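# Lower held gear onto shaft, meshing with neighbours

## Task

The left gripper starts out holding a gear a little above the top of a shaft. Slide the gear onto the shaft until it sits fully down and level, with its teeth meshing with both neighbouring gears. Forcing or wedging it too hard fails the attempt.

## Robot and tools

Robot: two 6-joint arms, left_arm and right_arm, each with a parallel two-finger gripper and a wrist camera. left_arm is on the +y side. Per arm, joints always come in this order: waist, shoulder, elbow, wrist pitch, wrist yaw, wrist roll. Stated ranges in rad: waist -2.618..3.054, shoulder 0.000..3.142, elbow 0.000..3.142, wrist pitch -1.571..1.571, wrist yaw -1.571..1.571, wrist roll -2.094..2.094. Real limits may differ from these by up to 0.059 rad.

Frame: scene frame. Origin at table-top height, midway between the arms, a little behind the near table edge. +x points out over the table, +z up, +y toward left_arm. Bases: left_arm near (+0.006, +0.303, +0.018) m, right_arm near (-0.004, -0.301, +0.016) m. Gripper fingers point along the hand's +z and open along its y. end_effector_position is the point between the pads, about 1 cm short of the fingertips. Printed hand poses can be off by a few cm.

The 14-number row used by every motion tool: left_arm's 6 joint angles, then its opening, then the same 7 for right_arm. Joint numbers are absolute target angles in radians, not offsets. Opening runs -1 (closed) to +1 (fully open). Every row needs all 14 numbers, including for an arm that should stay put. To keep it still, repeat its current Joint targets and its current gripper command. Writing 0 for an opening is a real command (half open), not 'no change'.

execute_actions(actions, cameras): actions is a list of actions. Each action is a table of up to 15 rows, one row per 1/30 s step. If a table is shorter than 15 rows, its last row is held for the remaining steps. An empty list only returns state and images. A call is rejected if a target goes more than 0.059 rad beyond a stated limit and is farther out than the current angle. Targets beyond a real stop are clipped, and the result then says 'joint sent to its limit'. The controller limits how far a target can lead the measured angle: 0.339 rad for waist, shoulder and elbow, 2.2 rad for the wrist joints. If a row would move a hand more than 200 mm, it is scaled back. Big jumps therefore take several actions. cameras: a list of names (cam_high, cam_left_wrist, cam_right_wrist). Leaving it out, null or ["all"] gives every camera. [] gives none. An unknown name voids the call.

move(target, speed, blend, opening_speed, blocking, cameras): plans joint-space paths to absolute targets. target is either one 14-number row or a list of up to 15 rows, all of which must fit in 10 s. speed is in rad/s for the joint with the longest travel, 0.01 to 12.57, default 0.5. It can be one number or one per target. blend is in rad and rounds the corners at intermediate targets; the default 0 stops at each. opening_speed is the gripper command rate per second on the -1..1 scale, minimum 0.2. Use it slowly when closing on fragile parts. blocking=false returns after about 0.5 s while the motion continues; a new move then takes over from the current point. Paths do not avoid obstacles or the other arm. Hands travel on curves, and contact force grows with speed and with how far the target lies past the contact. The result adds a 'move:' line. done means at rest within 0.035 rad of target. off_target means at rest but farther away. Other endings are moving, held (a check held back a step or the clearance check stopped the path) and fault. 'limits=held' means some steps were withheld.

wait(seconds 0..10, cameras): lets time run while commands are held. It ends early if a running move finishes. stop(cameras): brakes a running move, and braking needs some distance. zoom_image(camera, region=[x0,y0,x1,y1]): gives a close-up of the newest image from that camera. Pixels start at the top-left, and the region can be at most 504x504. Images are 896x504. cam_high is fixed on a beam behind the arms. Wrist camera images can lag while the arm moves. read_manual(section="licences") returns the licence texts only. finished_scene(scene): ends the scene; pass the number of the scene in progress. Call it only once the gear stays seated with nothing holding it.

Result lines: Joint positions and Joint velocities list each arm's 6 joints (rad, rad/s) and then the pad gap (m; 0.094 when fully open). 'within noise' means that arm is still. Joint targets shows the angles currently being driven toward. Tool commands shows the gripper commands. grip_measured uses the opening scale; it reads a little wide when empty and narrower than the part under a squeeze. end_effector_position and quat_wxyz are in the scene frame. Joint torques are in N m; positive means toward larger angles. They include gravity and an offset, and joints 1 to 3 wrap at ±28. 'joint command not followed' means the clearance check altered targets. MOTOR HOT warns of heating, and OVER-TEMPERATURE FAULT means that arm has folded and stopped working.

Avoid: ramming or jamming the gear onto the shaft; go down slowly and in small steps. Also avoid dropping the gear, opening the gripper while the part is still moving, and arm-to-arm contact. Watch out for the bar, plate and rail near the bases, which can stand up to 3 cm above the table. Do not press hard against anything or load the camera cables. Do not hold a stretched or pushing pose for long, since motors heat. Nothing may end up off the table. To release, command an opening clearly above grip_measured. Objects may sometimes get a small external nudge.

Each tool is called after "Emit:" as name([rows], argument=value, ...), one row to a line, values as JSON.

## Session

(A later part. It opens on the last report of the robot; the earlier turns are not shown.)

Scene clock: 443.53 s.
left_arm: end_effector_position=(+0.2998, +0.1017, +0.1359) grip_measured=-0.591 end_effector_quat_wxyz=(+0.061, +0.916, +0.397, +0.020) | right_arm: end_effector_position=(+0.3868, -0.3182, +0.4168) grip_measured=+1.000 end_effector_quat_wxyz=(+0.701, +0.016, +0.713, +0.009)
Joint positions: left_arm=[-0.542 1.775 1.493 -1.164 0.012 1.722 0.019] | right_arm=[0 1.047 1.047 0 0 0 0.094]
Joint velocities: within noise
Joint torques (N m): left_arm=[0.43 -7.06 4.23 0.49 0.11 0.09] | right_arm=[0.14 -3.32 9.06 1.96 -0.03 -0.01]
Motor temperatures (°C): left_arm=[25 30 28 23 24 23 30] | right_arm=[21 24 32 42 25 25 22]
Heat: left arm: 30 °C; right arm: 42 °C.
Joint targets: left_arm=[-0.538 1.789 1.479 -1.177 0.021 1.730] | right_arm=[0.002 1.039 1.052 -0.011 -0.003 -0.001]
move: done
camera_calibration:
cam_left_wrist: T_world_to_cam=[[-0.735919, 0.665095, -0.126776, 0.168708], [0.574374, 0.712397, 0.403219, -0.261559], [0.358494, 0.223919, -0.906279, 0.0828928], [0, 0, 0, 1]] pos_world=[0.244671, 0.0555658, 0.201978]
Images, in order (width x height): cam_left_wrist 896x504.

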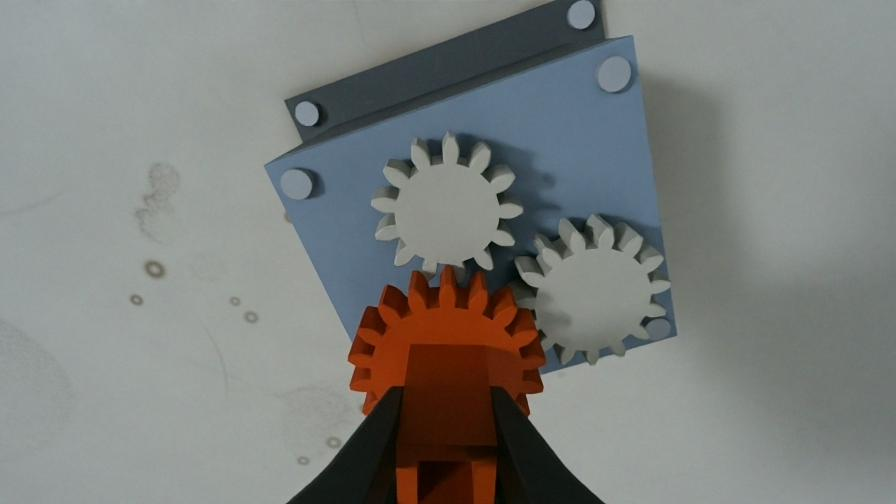

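Emit:
move(target=[-0.5365,1.7893,1.4634,-1.1608,0.021,1.73,-1,0.002,1.039,1.052,-0.011,-0.003,-0.001,1], cameras=["cam_left_wrist"], speed=0.03)

Emit:
zoom_image(camera="cam_left_wrist", region=[350, 180, 550, 380])

Scene clock: 456.20 s.
left_arm: end_effector_position=(+0.3003, +0.1022, +0.1340) grip_measured=-0.591 end_effector_quat_wxyz=(+0.062, +0.915, +0.398, +0.020) | right_arm: end_effector_position=(+0.3868, -0.3182, +0.4168) grip_measured=+1.000 end_effector_quat_wxyz=(+0.701, +0.016, +0.713, +0.009)
Joint positions: left_arm=[-0.54 1.775 1.485 -1.156 0.012 1.723 0.019] | right_arm=[0 1.047 1.047 0 0 0 0.094]
Joint velocities: within noise
Joint torques (N m): left_arm=[0.4 -6.99 3.69 0.56 0.11 0.09] | right_arm=[0.13 -3.33 9.06 1.97 -0.02 -0.01]
Motor temperatures (°C): left_arm=[25 30 28 23 24 23 30] | right_arm=[21 24 33 42 25 25 22]
Heat: left arm: 30 °C; right arm: 42 °C.
Joint targets: left_arm=[-0.536 1.789 1.463 -1.161 0.021 1.730] | right_arm=[0.002 1.039 1.052 -0.011 -0.003 -0.001]
move: done
camera_calibration:
cam_left_wrist: T_world_to_cam=[[-0.73691, 0.663855, -0.127513, 0.169029], [0.572968, 0.713486, 0.403294, -0.261095], [0.358707, 0.22413, -0.906143, 0.0808105], [0, 0, 0, 1]] pos_world=[0.245171, 0.0559647, 0.200077]
Images, in order (width x height): cam_left_wrist 896x504.

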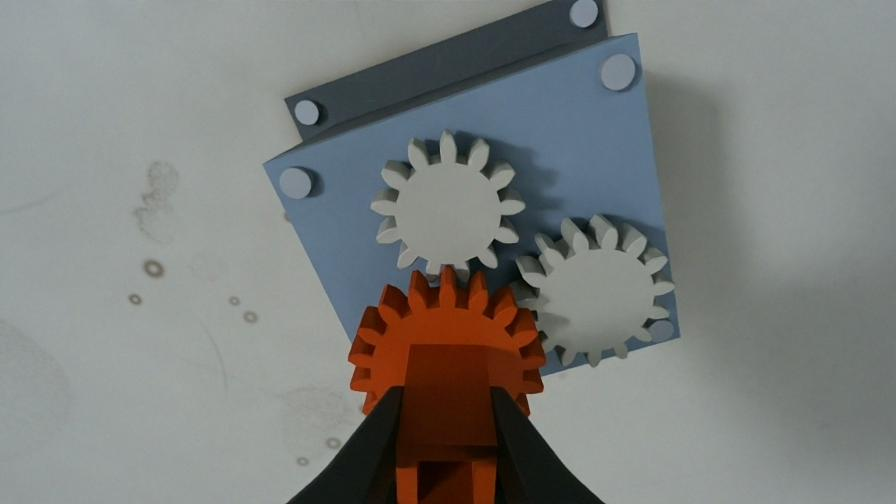

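Scaled by 2.520.

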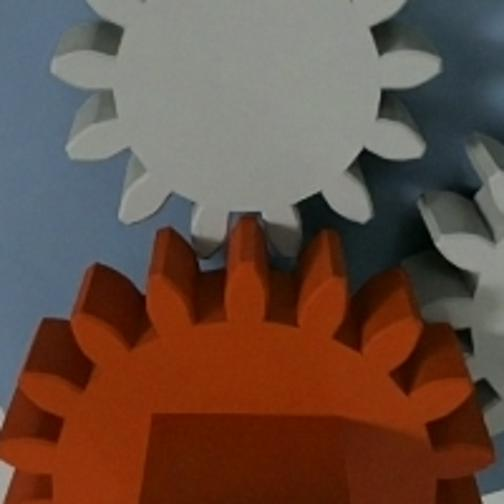

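Emit:
move(target=[-0.5365,1.7893,1.4634,-1.1608,0.021,1.77,-1,0.002,1.039,1.052,-0.011,-0.003,-0.001,1], cameras=["cam_left_wrist"], speed=0.05)

Emit:
zoom_image(camera="cam_left_wrist", region=[350, 180, 550, 380])

Emit:
zoom_image(camera="cam_left_wrist", region=[490, 180, 690, 380])

Scene clock: 469.77 s.
left_arm: end_effector_position=(+0.3004, +0.1022, +0.1340) grip_measured=-0.591 end_effector_quat_wxyz=(+0.061, +0.923, +0.380, +0.021) | right_arm: end_effector_position=(+0.3868, -0.3182, +0.4168) grip_measured=+1.000 end_effector_quat_wxyz=(+0.701, +0.016, +0.713, +0.009)
Joint positions: left_arm=[-0.54 1.775 1.485 -1.155 0.012 1.761 0.019] | right_arm=[0 1.047 1.047 0 0 0 0.094]
Joint velocities: within noise
Joint torques (N m): left_arm=[0.4 -6.99 3.69 0.56 0.1 0.1] | right_arm=[0.13 -3.33 9.06 1.97 -0.03 -0.01]
Motor temperatures (°C): left_arm=[25 30 28 23 24 23 30] | right_arm=[21 24 33 42 25 25 22]
Heat: left arm: 30 °C; right arm: 42 °C.
Joint targets: left_arm=[-0.536 1.789 1.463 -1.161 0.021 1.770] | right_arm=[0.002 1.039 1.052 -0.011 -0.003 -0.001]
move: done
camera_calibration:
cam_left_wrist: T_world_to_cam=[[-0.711019, 0.691356, -0.128374, 0.158663], [0.59763, 0.690342, 0.407758, -0.266743], [0.370527, 0.213204, -0.904021, 0.0781395], [0, 0, 0, 1]] pos_world=[0.243273, 0.0577915, 0.199775]
Images, in order (width x height): cam_left_wrist 896x504.

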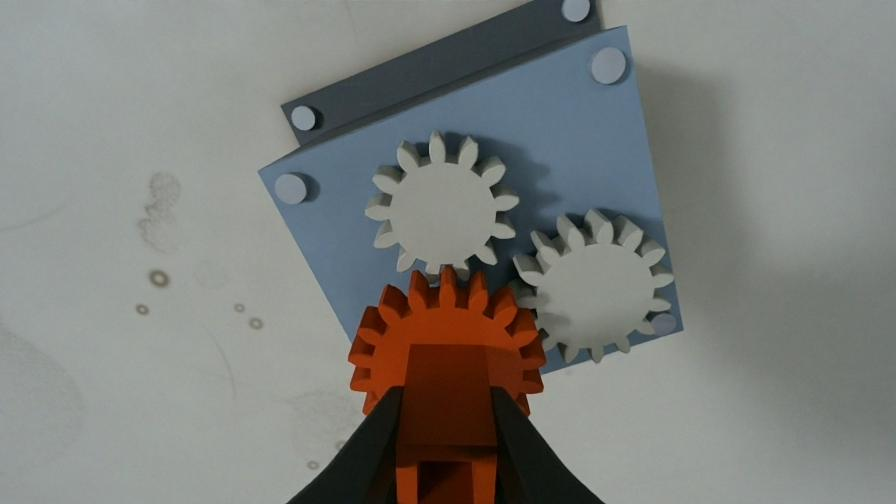

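Scaled by 2.520.

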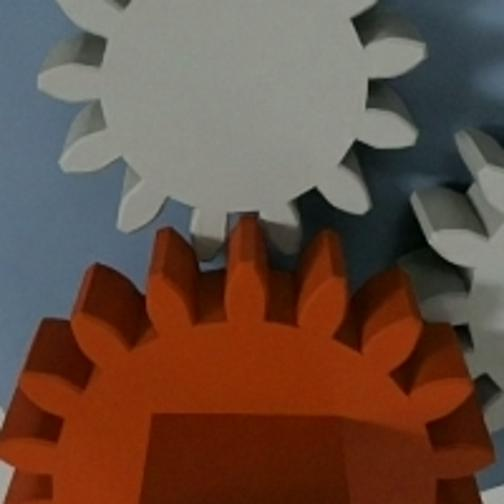

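Scaled by 2.520.

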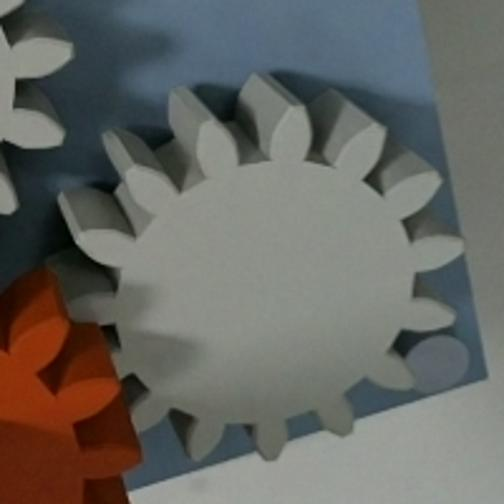

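Emit:
move(target=[-0.5365,1.7893,1.4634,-1.1608,0.021,1.81,-1,0.002,1.039,1.052,-0.011,-0.003,-0.001,1], cameras=["cam_left_wrist"], speed=0.05)

Emit:
zoom_image(camera="cam_left_wrist", region=[350, 180, 550, 380])

Emit:
zoom_image(camera="cam_left_wrist", region=[490, 180, 690, 380])

Scene clock: 479.93 s.
left_arm: end_effector_position=(+0.3003, +0.1021, +0.1319) grip_measured=-0.591 end_effector_quat_wxyz=(+0.061, +0.930, +0.361, +0.023) | right_arm: end_effector_position=(+0.3868, -0.3182, +0.4168) grip_measured=+1.000 end_effector_quat_wxyz=(+0.701, +0.016, +0.713, +0.009)
Joint positions: left_arm=[-0.54 1.775 1.477 -1.147 0.012 1.801 0.019] | right_arm=[0 1.047 1.047 0 0 0 0.094]
Joint velocities: within noise
Joint torques (N m): left_arm=[0.42 -7.02 4.27 0.48 0.11 0.11] | right_arm=[0.14 -3.3 9.06 1.97 -0.03 -0.01]
Motor temperatures (°C): left_arm=[25 30 28 23 24 23 30] | right_arm=[21 24 33 42 25 25 22]
Heat: left arm: 30 °C; right arm: 42 °C.
Joint targets: left_arm=[-0.536 1.789 1.463 -1.161 0.021 1.810] | right_arm=[0.002 1.039 1.052 -0.011 -0.003 -0.001]
move: done
camera_calibration:
cam_left_wrist: T_world_to_cam=[[-0.681916, 0.719967, -0.128988, 0.146768], [0.623297, 0.664276, 0.4126, -0.271523], [0.382742, 0.200961, -0.901734, 0.0735366], [0, 0, 0, 1]] pos_world=[0.241177, 0.0599202, 0.197272]
Images, in order (width x height): cam_left_wrist 896x504.

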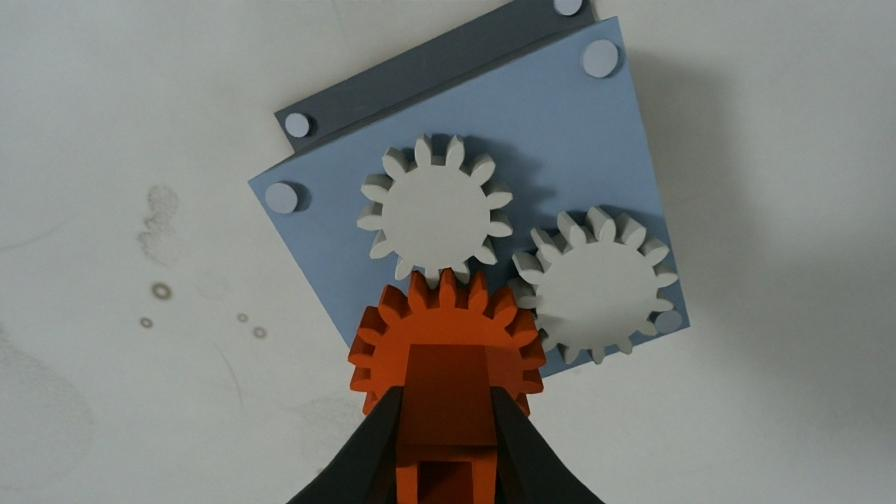

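Scaled by 2.520.

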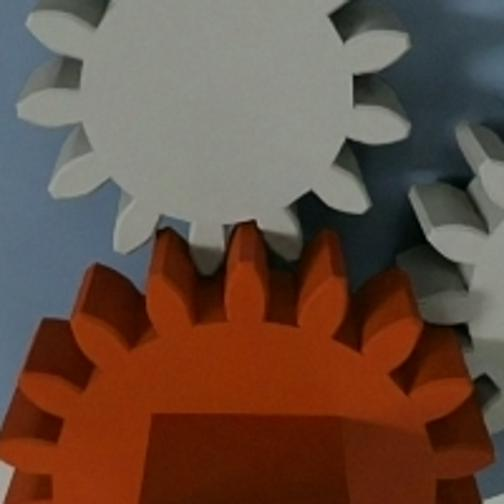

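Scaled by 2.520.

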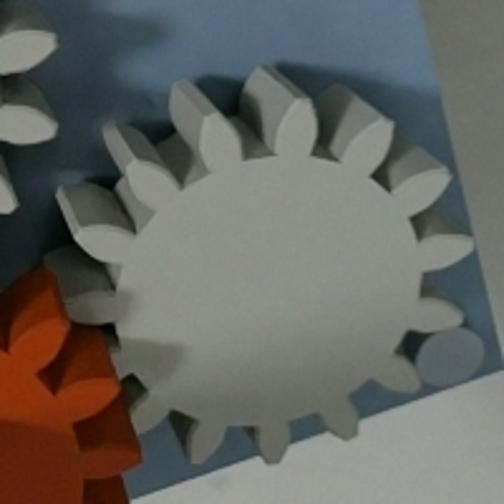

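Emit:
move([
  [-0.5355,1.7912,1.4459,-1.1414,0.021,1.81,-1,0.002,1.039,1.052,-0.011,-0.003,-0.001,1],
  [-0.5345,1.7931,1.4283,-1.1219,0.021,1.81,-1,0.002,1.039,1.052,-0.011,-0.003,-0.001,1],
], cameras=["cam_left_wrist"], speed=0.03)

Emit:
zoom_image(camera="cam_left_wrist", region=[350, 180, 550, 380])

Scene clock: 491.17 s.
left_arm: end_effector_position=(+0.3010, +0.1025, +0.1236) grip_measured=-0.591 end_effector_quat_wxyz=(+0.063, +0.930, +0.362, +0.024) | right_arm: end_effector_position=(+0.3868, -0.3182, +0.4168) grip_measured=+1.000 end_effector_quat_wxyz=(+0.701, +0.016, +0.713, +0.009)
Joint positions: left_arm=[-0.538 1.775 1.443 -1.109 0.012 1.803 0.019] | right_arm=[0 1.047 1.047 0 0 0 0.094]
Joint velocities: within noise
Joint torques (N m): left_arm=[0.39 -6.68 4.16 0.5 0.11 0.09] | right_arm=[0.14 -3.32 9.06 1.97 -0.02 -0.01]
Motor temperatures (°C): left_arm=[25 30 28 23 24 23 30] | right_arm=[21 24 33 42 25 25 22]
Heat: left arm: 30 °C; right arm: 42 °C.
Joint targets: left_arm=[-0.534 1.793 1.428 -1.122 0.021 1.810] | right_arm=[0.002 1.039 1.052 -0.011 -0.003 -0.001]
move: done
camera_calibration:
cam_left_wrist: T_world_to_cam=[[-0.68239, 0.718868, -0.132561, 0.146579], [0.621164, 0.665853, 0.413274, -0.268298], [0.385356, 0.199671, -0.900906, 0.0648881], [0, 0, 0, 1]] pos_world=[0.241676, 0.0603196, 0.188769]
Images, in order (width x height): cam_left_wrist 896x504.

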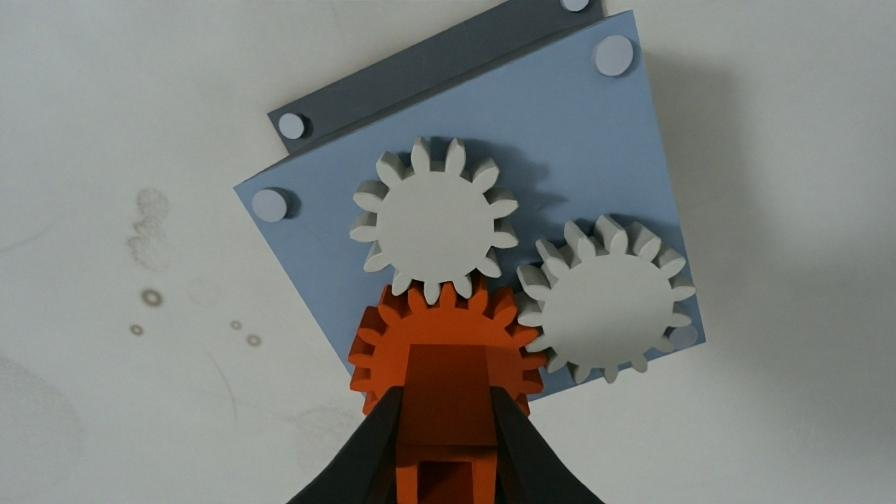

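Scaled by 2.520.

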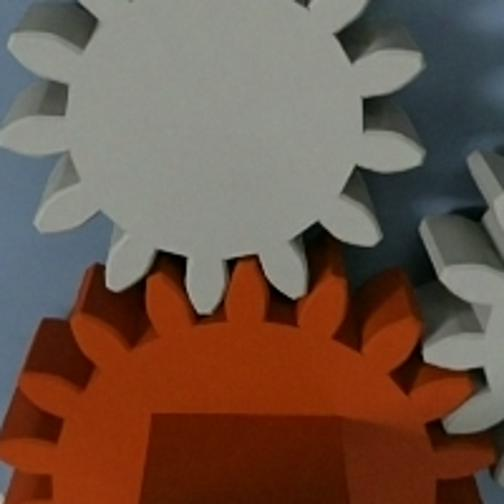

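Emit:
move(target=[-0.534,1.7942,1.4160,-1.1085,0.021,1.81,-1,0.002,1.039,1.052,-0.011,-0.003,-0.001,1], cameras=["cam_left_wrist"], speed=0.03)

Emit:
zoom_image(camera="cam_left_wrist", region=[330, 200, 580, 450])

Scene clock: 499.80 s.
left_arm: end_effector_position=(+0.3008, +0.1026, +0.1229) grip_measured=-0.591 end_effector_quat_wxyz=(+0.062, +0.930, +0.362, +0.024) | right_arm: end_effector_position=(+0.3868, -0.3182, +0.4168) grip_measured=+1.000 end_effector_quat_wxyz=(+0.701, +0.016, +0.713, +0.009)
Joint positions: left_arm=[-0.538 1.775 1.44 -1.107 0.012 1.803 0.019] | right_arm=[0 1.047 1.047 0 0 0 0.094]
Joint velocities: within noise
Joint torques (N m): left_arm=[0.43 -6.57 3.51 0.61 0.11 0.09] | right_arm=[0.13 -3.3 9.06 1.97 -0.02 -0.01]
Motor temperatures (°C): left_arm=[25 29 28 23 24 23 30] | right_arm=[21 24 33 42 25 25 22]
Heat: left arm: 30 °C; right arm: 42 °C.
Joint targets: left_arm=[-0.534 1.794 1.416 -1.109 0.021 1.810] | right_arm=[0.002 1.039 1.052 -0.011 -0.003 -0.001]
move: done
camera_calibration:
cam_left_wrist: T_world_to_cam=[[-0.682422, 0.718896, -0.132248, 0.146307], [0.621314, 0.665792, 0.413146, -0.268063], [0.385059, 0.199773, -0.901011, 0.0644517], [0, 0, 0, 1]] pos_world=[0.241576, 0.0604196, 0.18817]
Images, in order (width x height): cam_left_wrist 896x504.

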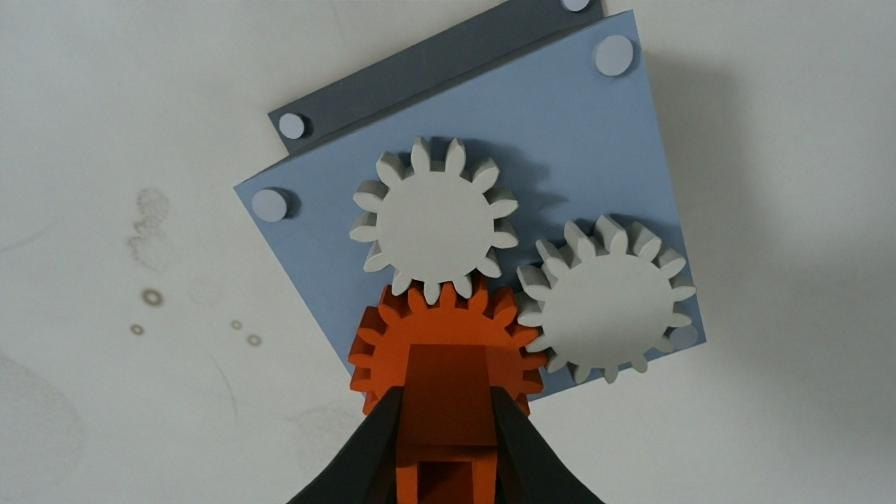

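Scaled by 2.016.

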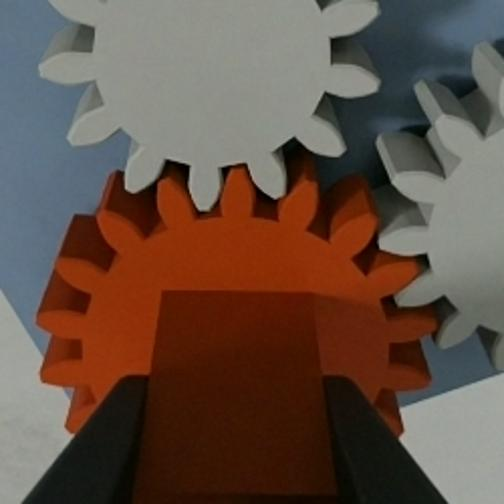

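Emit:
move([
  [-0.534,1.7952,1.406,-1.0975,0.021,1.79,-1,0.002,1.039,1.052,-0.011,-0.003,-0.001,1],
  [-0.534,1.7952,1.406,-1.0975,0.021,1.83,-1,0.002,1.039,1.052,-0.011,-0.003,-0.001,1],
  [-0.534,1.7952,1.406,-1.0975,0.021,1.81,-1,0.002,1.039,1.052,-0.011,-0.003,-0.001,1],
], cameras=["cam_left_wrist"], speed=0.05)

Emit:
zoom_image(camera="cam_left_wrist", region=[330, 200, 580, 450])

Scene clock: 511.40 s.
left_arm: end_effector_position=(+0.3009, +0.1026, +0.1224) grip_measured=-0.591 end_effector_quat_wxyz=(+0.062, +0.932, +0.355, +0.024) | right_arm: end_effector_position=(+0.3868, -0.3182, +0.4168) grip_measured=+1.000 end_effector_quat_wxyz=(+0.701, +0.016, +0.713, +0.009)
Joint positions: left_arm=[-0.538 1.775 1.438 -1.104 0.012 1.817 0.019] | right_arm=[0 1.047 1.047 0 0 0 0.094]
Joint velocities: within noise
Joint torques (N m): left_arm=[0.42 -6.48 2.96 0.69 0.11 -0.08] | right_arm=[0.13 -3.32 9.07 1.97 -0.02 0]
Motor temperatures (°C): left_arm=[25 29 28 23 24 23 30] | right_arm=[21 24 33 42 25 25 22]
Heat: left arm: 30 °C; right arm: 42 °C.
Joint targets: left_arm=[-0.534 1.795 1.406 -1.097 0.021 1.810] | right_arm=[0.002 1.039 1.052 -0.011 -0.003 -0.001]
move: done
camera_calibration:
cam_left_wrist: T_world_to_cam=[[-0.671748, 0.728802, -0.13267, 0.142116], [0.630091, 0.656313, 0.415017, -0.269656], [0.389539, 0.195193, -0.900089, 0.0628849], [0, 0, 0, 1]] pos_world=[0.240878, 0.0611299, 0.187368]
Images, in order (width x height): cam_left_wrist 896x504.

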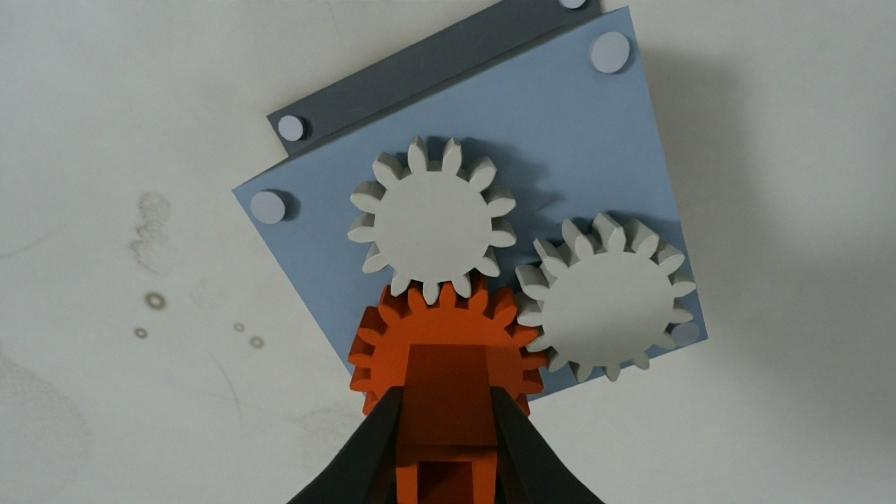

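Scaled by 2.016.

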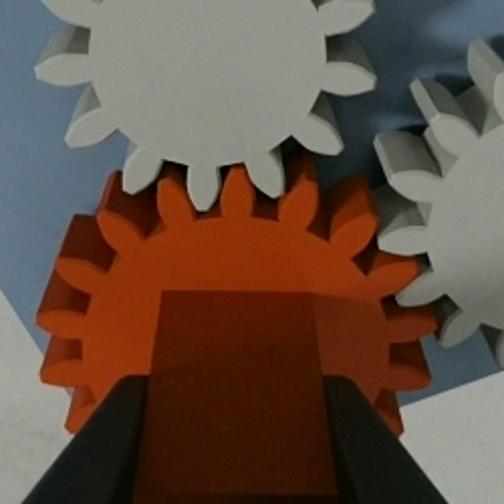

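Emit:
move([
  [-0.536,1.7937,1.422,-1.1155,0.021,1.815,-1,0.002,1.039,1.052,-0.011,-0.003,-0.001,1],
  [-0.536,1.7937,1.422,-1.1155,0.021,1.815,-0.3,0.002,1.039,1.052,-0.011,-0.003,-0.001,1],
], cameras=["cam_left_wrist"], speed=0.05, opening_speed=0.5)

Emit:
zoom_image(camera="cam_left_wrist", region=[330, 200, 580, 450])

Scene clock: 521.73 s.
left_arm: end_effector_position=(+0.3007, +0.1026, +0.1209) grip_measured=-0.302 end_effector_quat_wxyz=(+0.062, +0.933, +0.355, +0.024) | right_arm: end_effector_position=(+0.3868, -0.3182, +0.4168) grip_measured=+1.000 end_effector_quat_wxyz=(+0.701, +0.016, +0.713, +0.009)
Joint positions: left_arm=[-0.538 1.777 1.434 -1.101 0.012 1.817 0.033] | right_arm=[0 1.047 1.047 0 0 0 0.094]
Joint velocities: within noise
Joint torques (N m): left_arm=[0.27 -6.75 4.36 0.47 0.11 -0.02] | right_arm=[0.14 -3.32 9.07 1.97 -0.03 -0.01]
Motor temperatures (°C): left_arm=[25 29 28 23 24 23 30] | right_arm=[21 24 33 43 25 25 22]
Heat: left arm: 30 °C; right arm: 43 °C.
Joint targets: left_arm=[-0.536 1.794 1.422 -1.116 0.021 1.815] | right_arm=[0.002 1.039 1.052 -0.011 -0.003 -0.001]
move: done
camera_calibration:
cam_left_wrist: T_world_to_cam=[[-0.671921, 0.728921, -0.131134, 0.141612], [0.630635, 0.65594, 0.414779, -0.269077], [0.388358, 0.196001, -0.900423, 0.0619618], [0, 0, 0, 1]] pos_world=[0.240778, 0.0611297, 0.18597]
Images, in order (width x height): cam_left_wrist 896x504.

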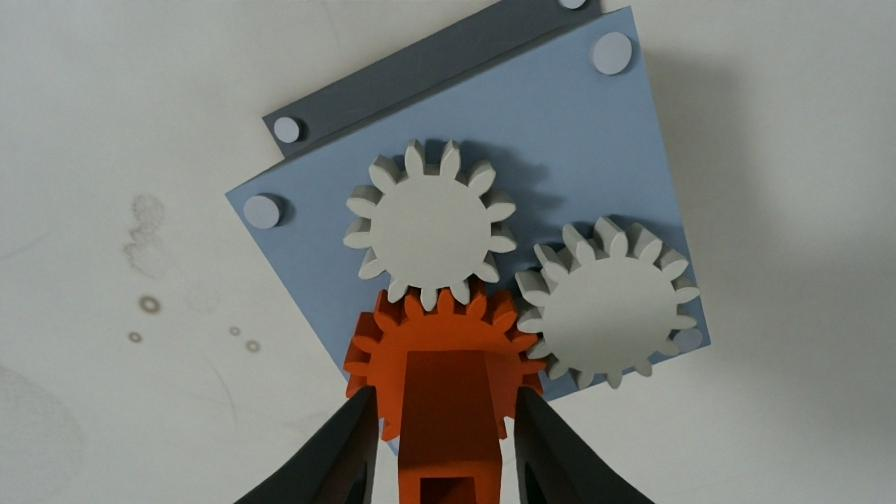

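Scaled by 2.016.

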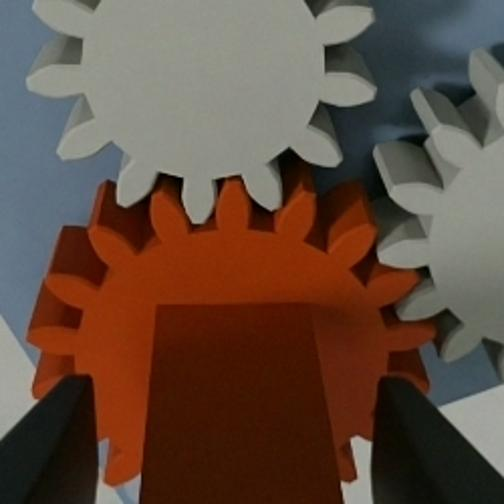

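Emit:
move([
  [-0.539,1.7877,1.5017,-1.2005,0.021,1.815,-0.2,0.002,1.039,1.052,-0.011,-0.003,-0.001,1],
  [-0.545,1.79,1.6215,-1.3135,0.021,1.815,-0.2,0.002,1.039,1.052,-0.011,-0.003,-0.001,1],
  [-0.545,1.791,1.76,-1.455,0.021,1.815,-0.2,0.002,1.039,1.052,-0.011,-0.003,-0.001,1],
  [-0.3,1.791,1.76,-1.455,0.021,1.815,-0.2,0.002,1.039,1.052,-0.011,-0.003,-0.001,1],
], speed=[0.15,0.3,0.4,0.5])

Emit:
zoom_image(camera="cam_high", region=[320, 180, 420, 280])

Emit:
zoom_image(camera="cam_left_wrist", region=[330, 0, 650, 250])

Scene clock: 535.13 s.
left_arm: end_effector_position=(+0.3364, +0.1819, +0.1975) grip_measured=-0.202 end_effector_quat_wxyz=(+0.056, +0.883, +0.465, +0.028) | right_arm: end_effector_position=(+0.3868, -0.3182, +0.4168) grip_measured=+1.000 end_effector_quat_wxyz=(+0.701, +0.016, +0.713, +0.009)
Joint positions: left_arm=[-0.296 1.777 1.746 -1.416 0.013 1.817 0.037] | right_arm=[0 1.047 1.047 0 0 0 0.094]
Joint velocities: within noise
Joint torques (N m): left_arm=[-0.18 -6.82 6.09 0.26 0.1 -0.03] | right_arm=[0.14 -3.33 9.06 1.97 -0.03 -0.01]
Motor temperatures (°C): left_arm=[25 30 28 23 24 23 29] | right_arm=[21 24 33 43 25 25 22]
Heat: left arm: 30 °C; right arm: 43 °C.
Joint targets: left_arm=[-0.300 1.791 1.760 -1.455 0.021 1.815] | right_arm=[0.002 1.039 1.052 -0.011 -0.003 -0.001]
move: off_target (left_arm); left_arm: the wrist pitch is farthest, 0.039 rad from its target
camera_calibration:
cam_left_wrist: T_world_to_cam=[[-0.827821, 0.547229, -0.123502, 0.201822], [0.458517, 0.786848, 0.413076, -0.340873], [0.323225, 0.285325, -0.902283, 0.107664], [0, 0, 0, 1]] pos_world=[0.288569, 0.127053, 0.262875]

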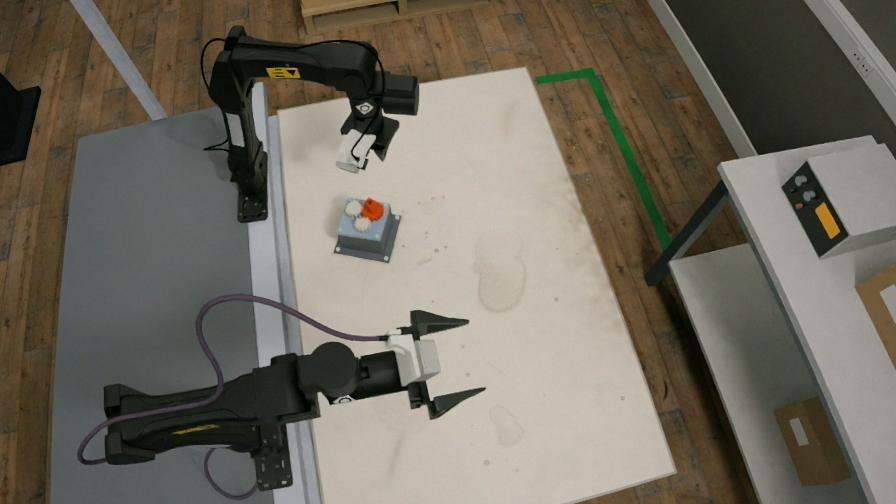

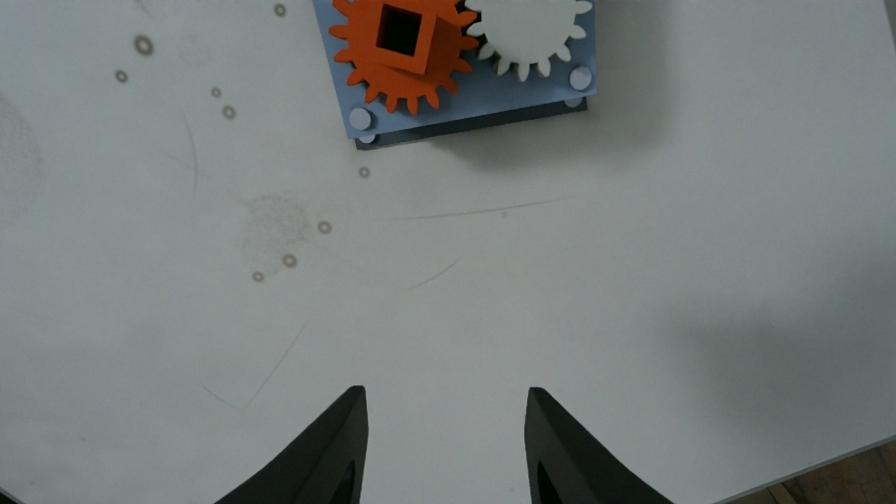

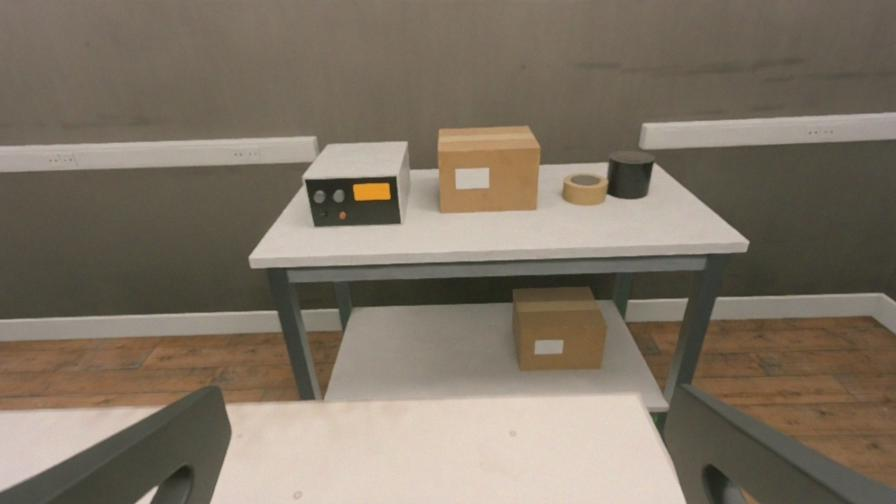

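Scaled by 5.040.

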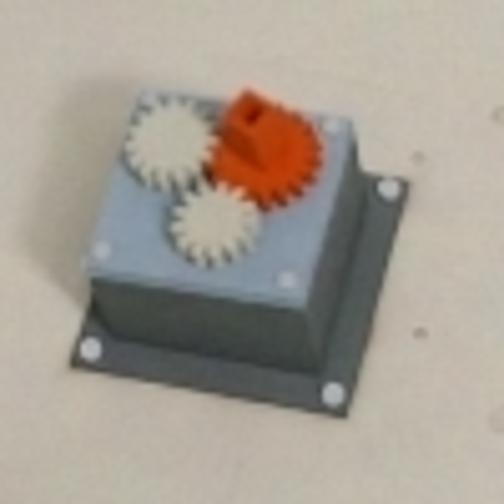

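Scaled by 1.575.

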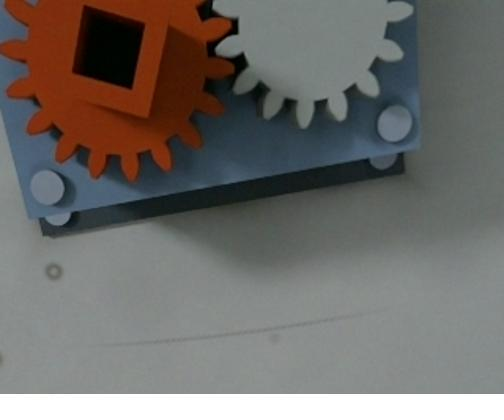

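Emit:
finished_scene(scene=1)

The scene is finished: the task was done.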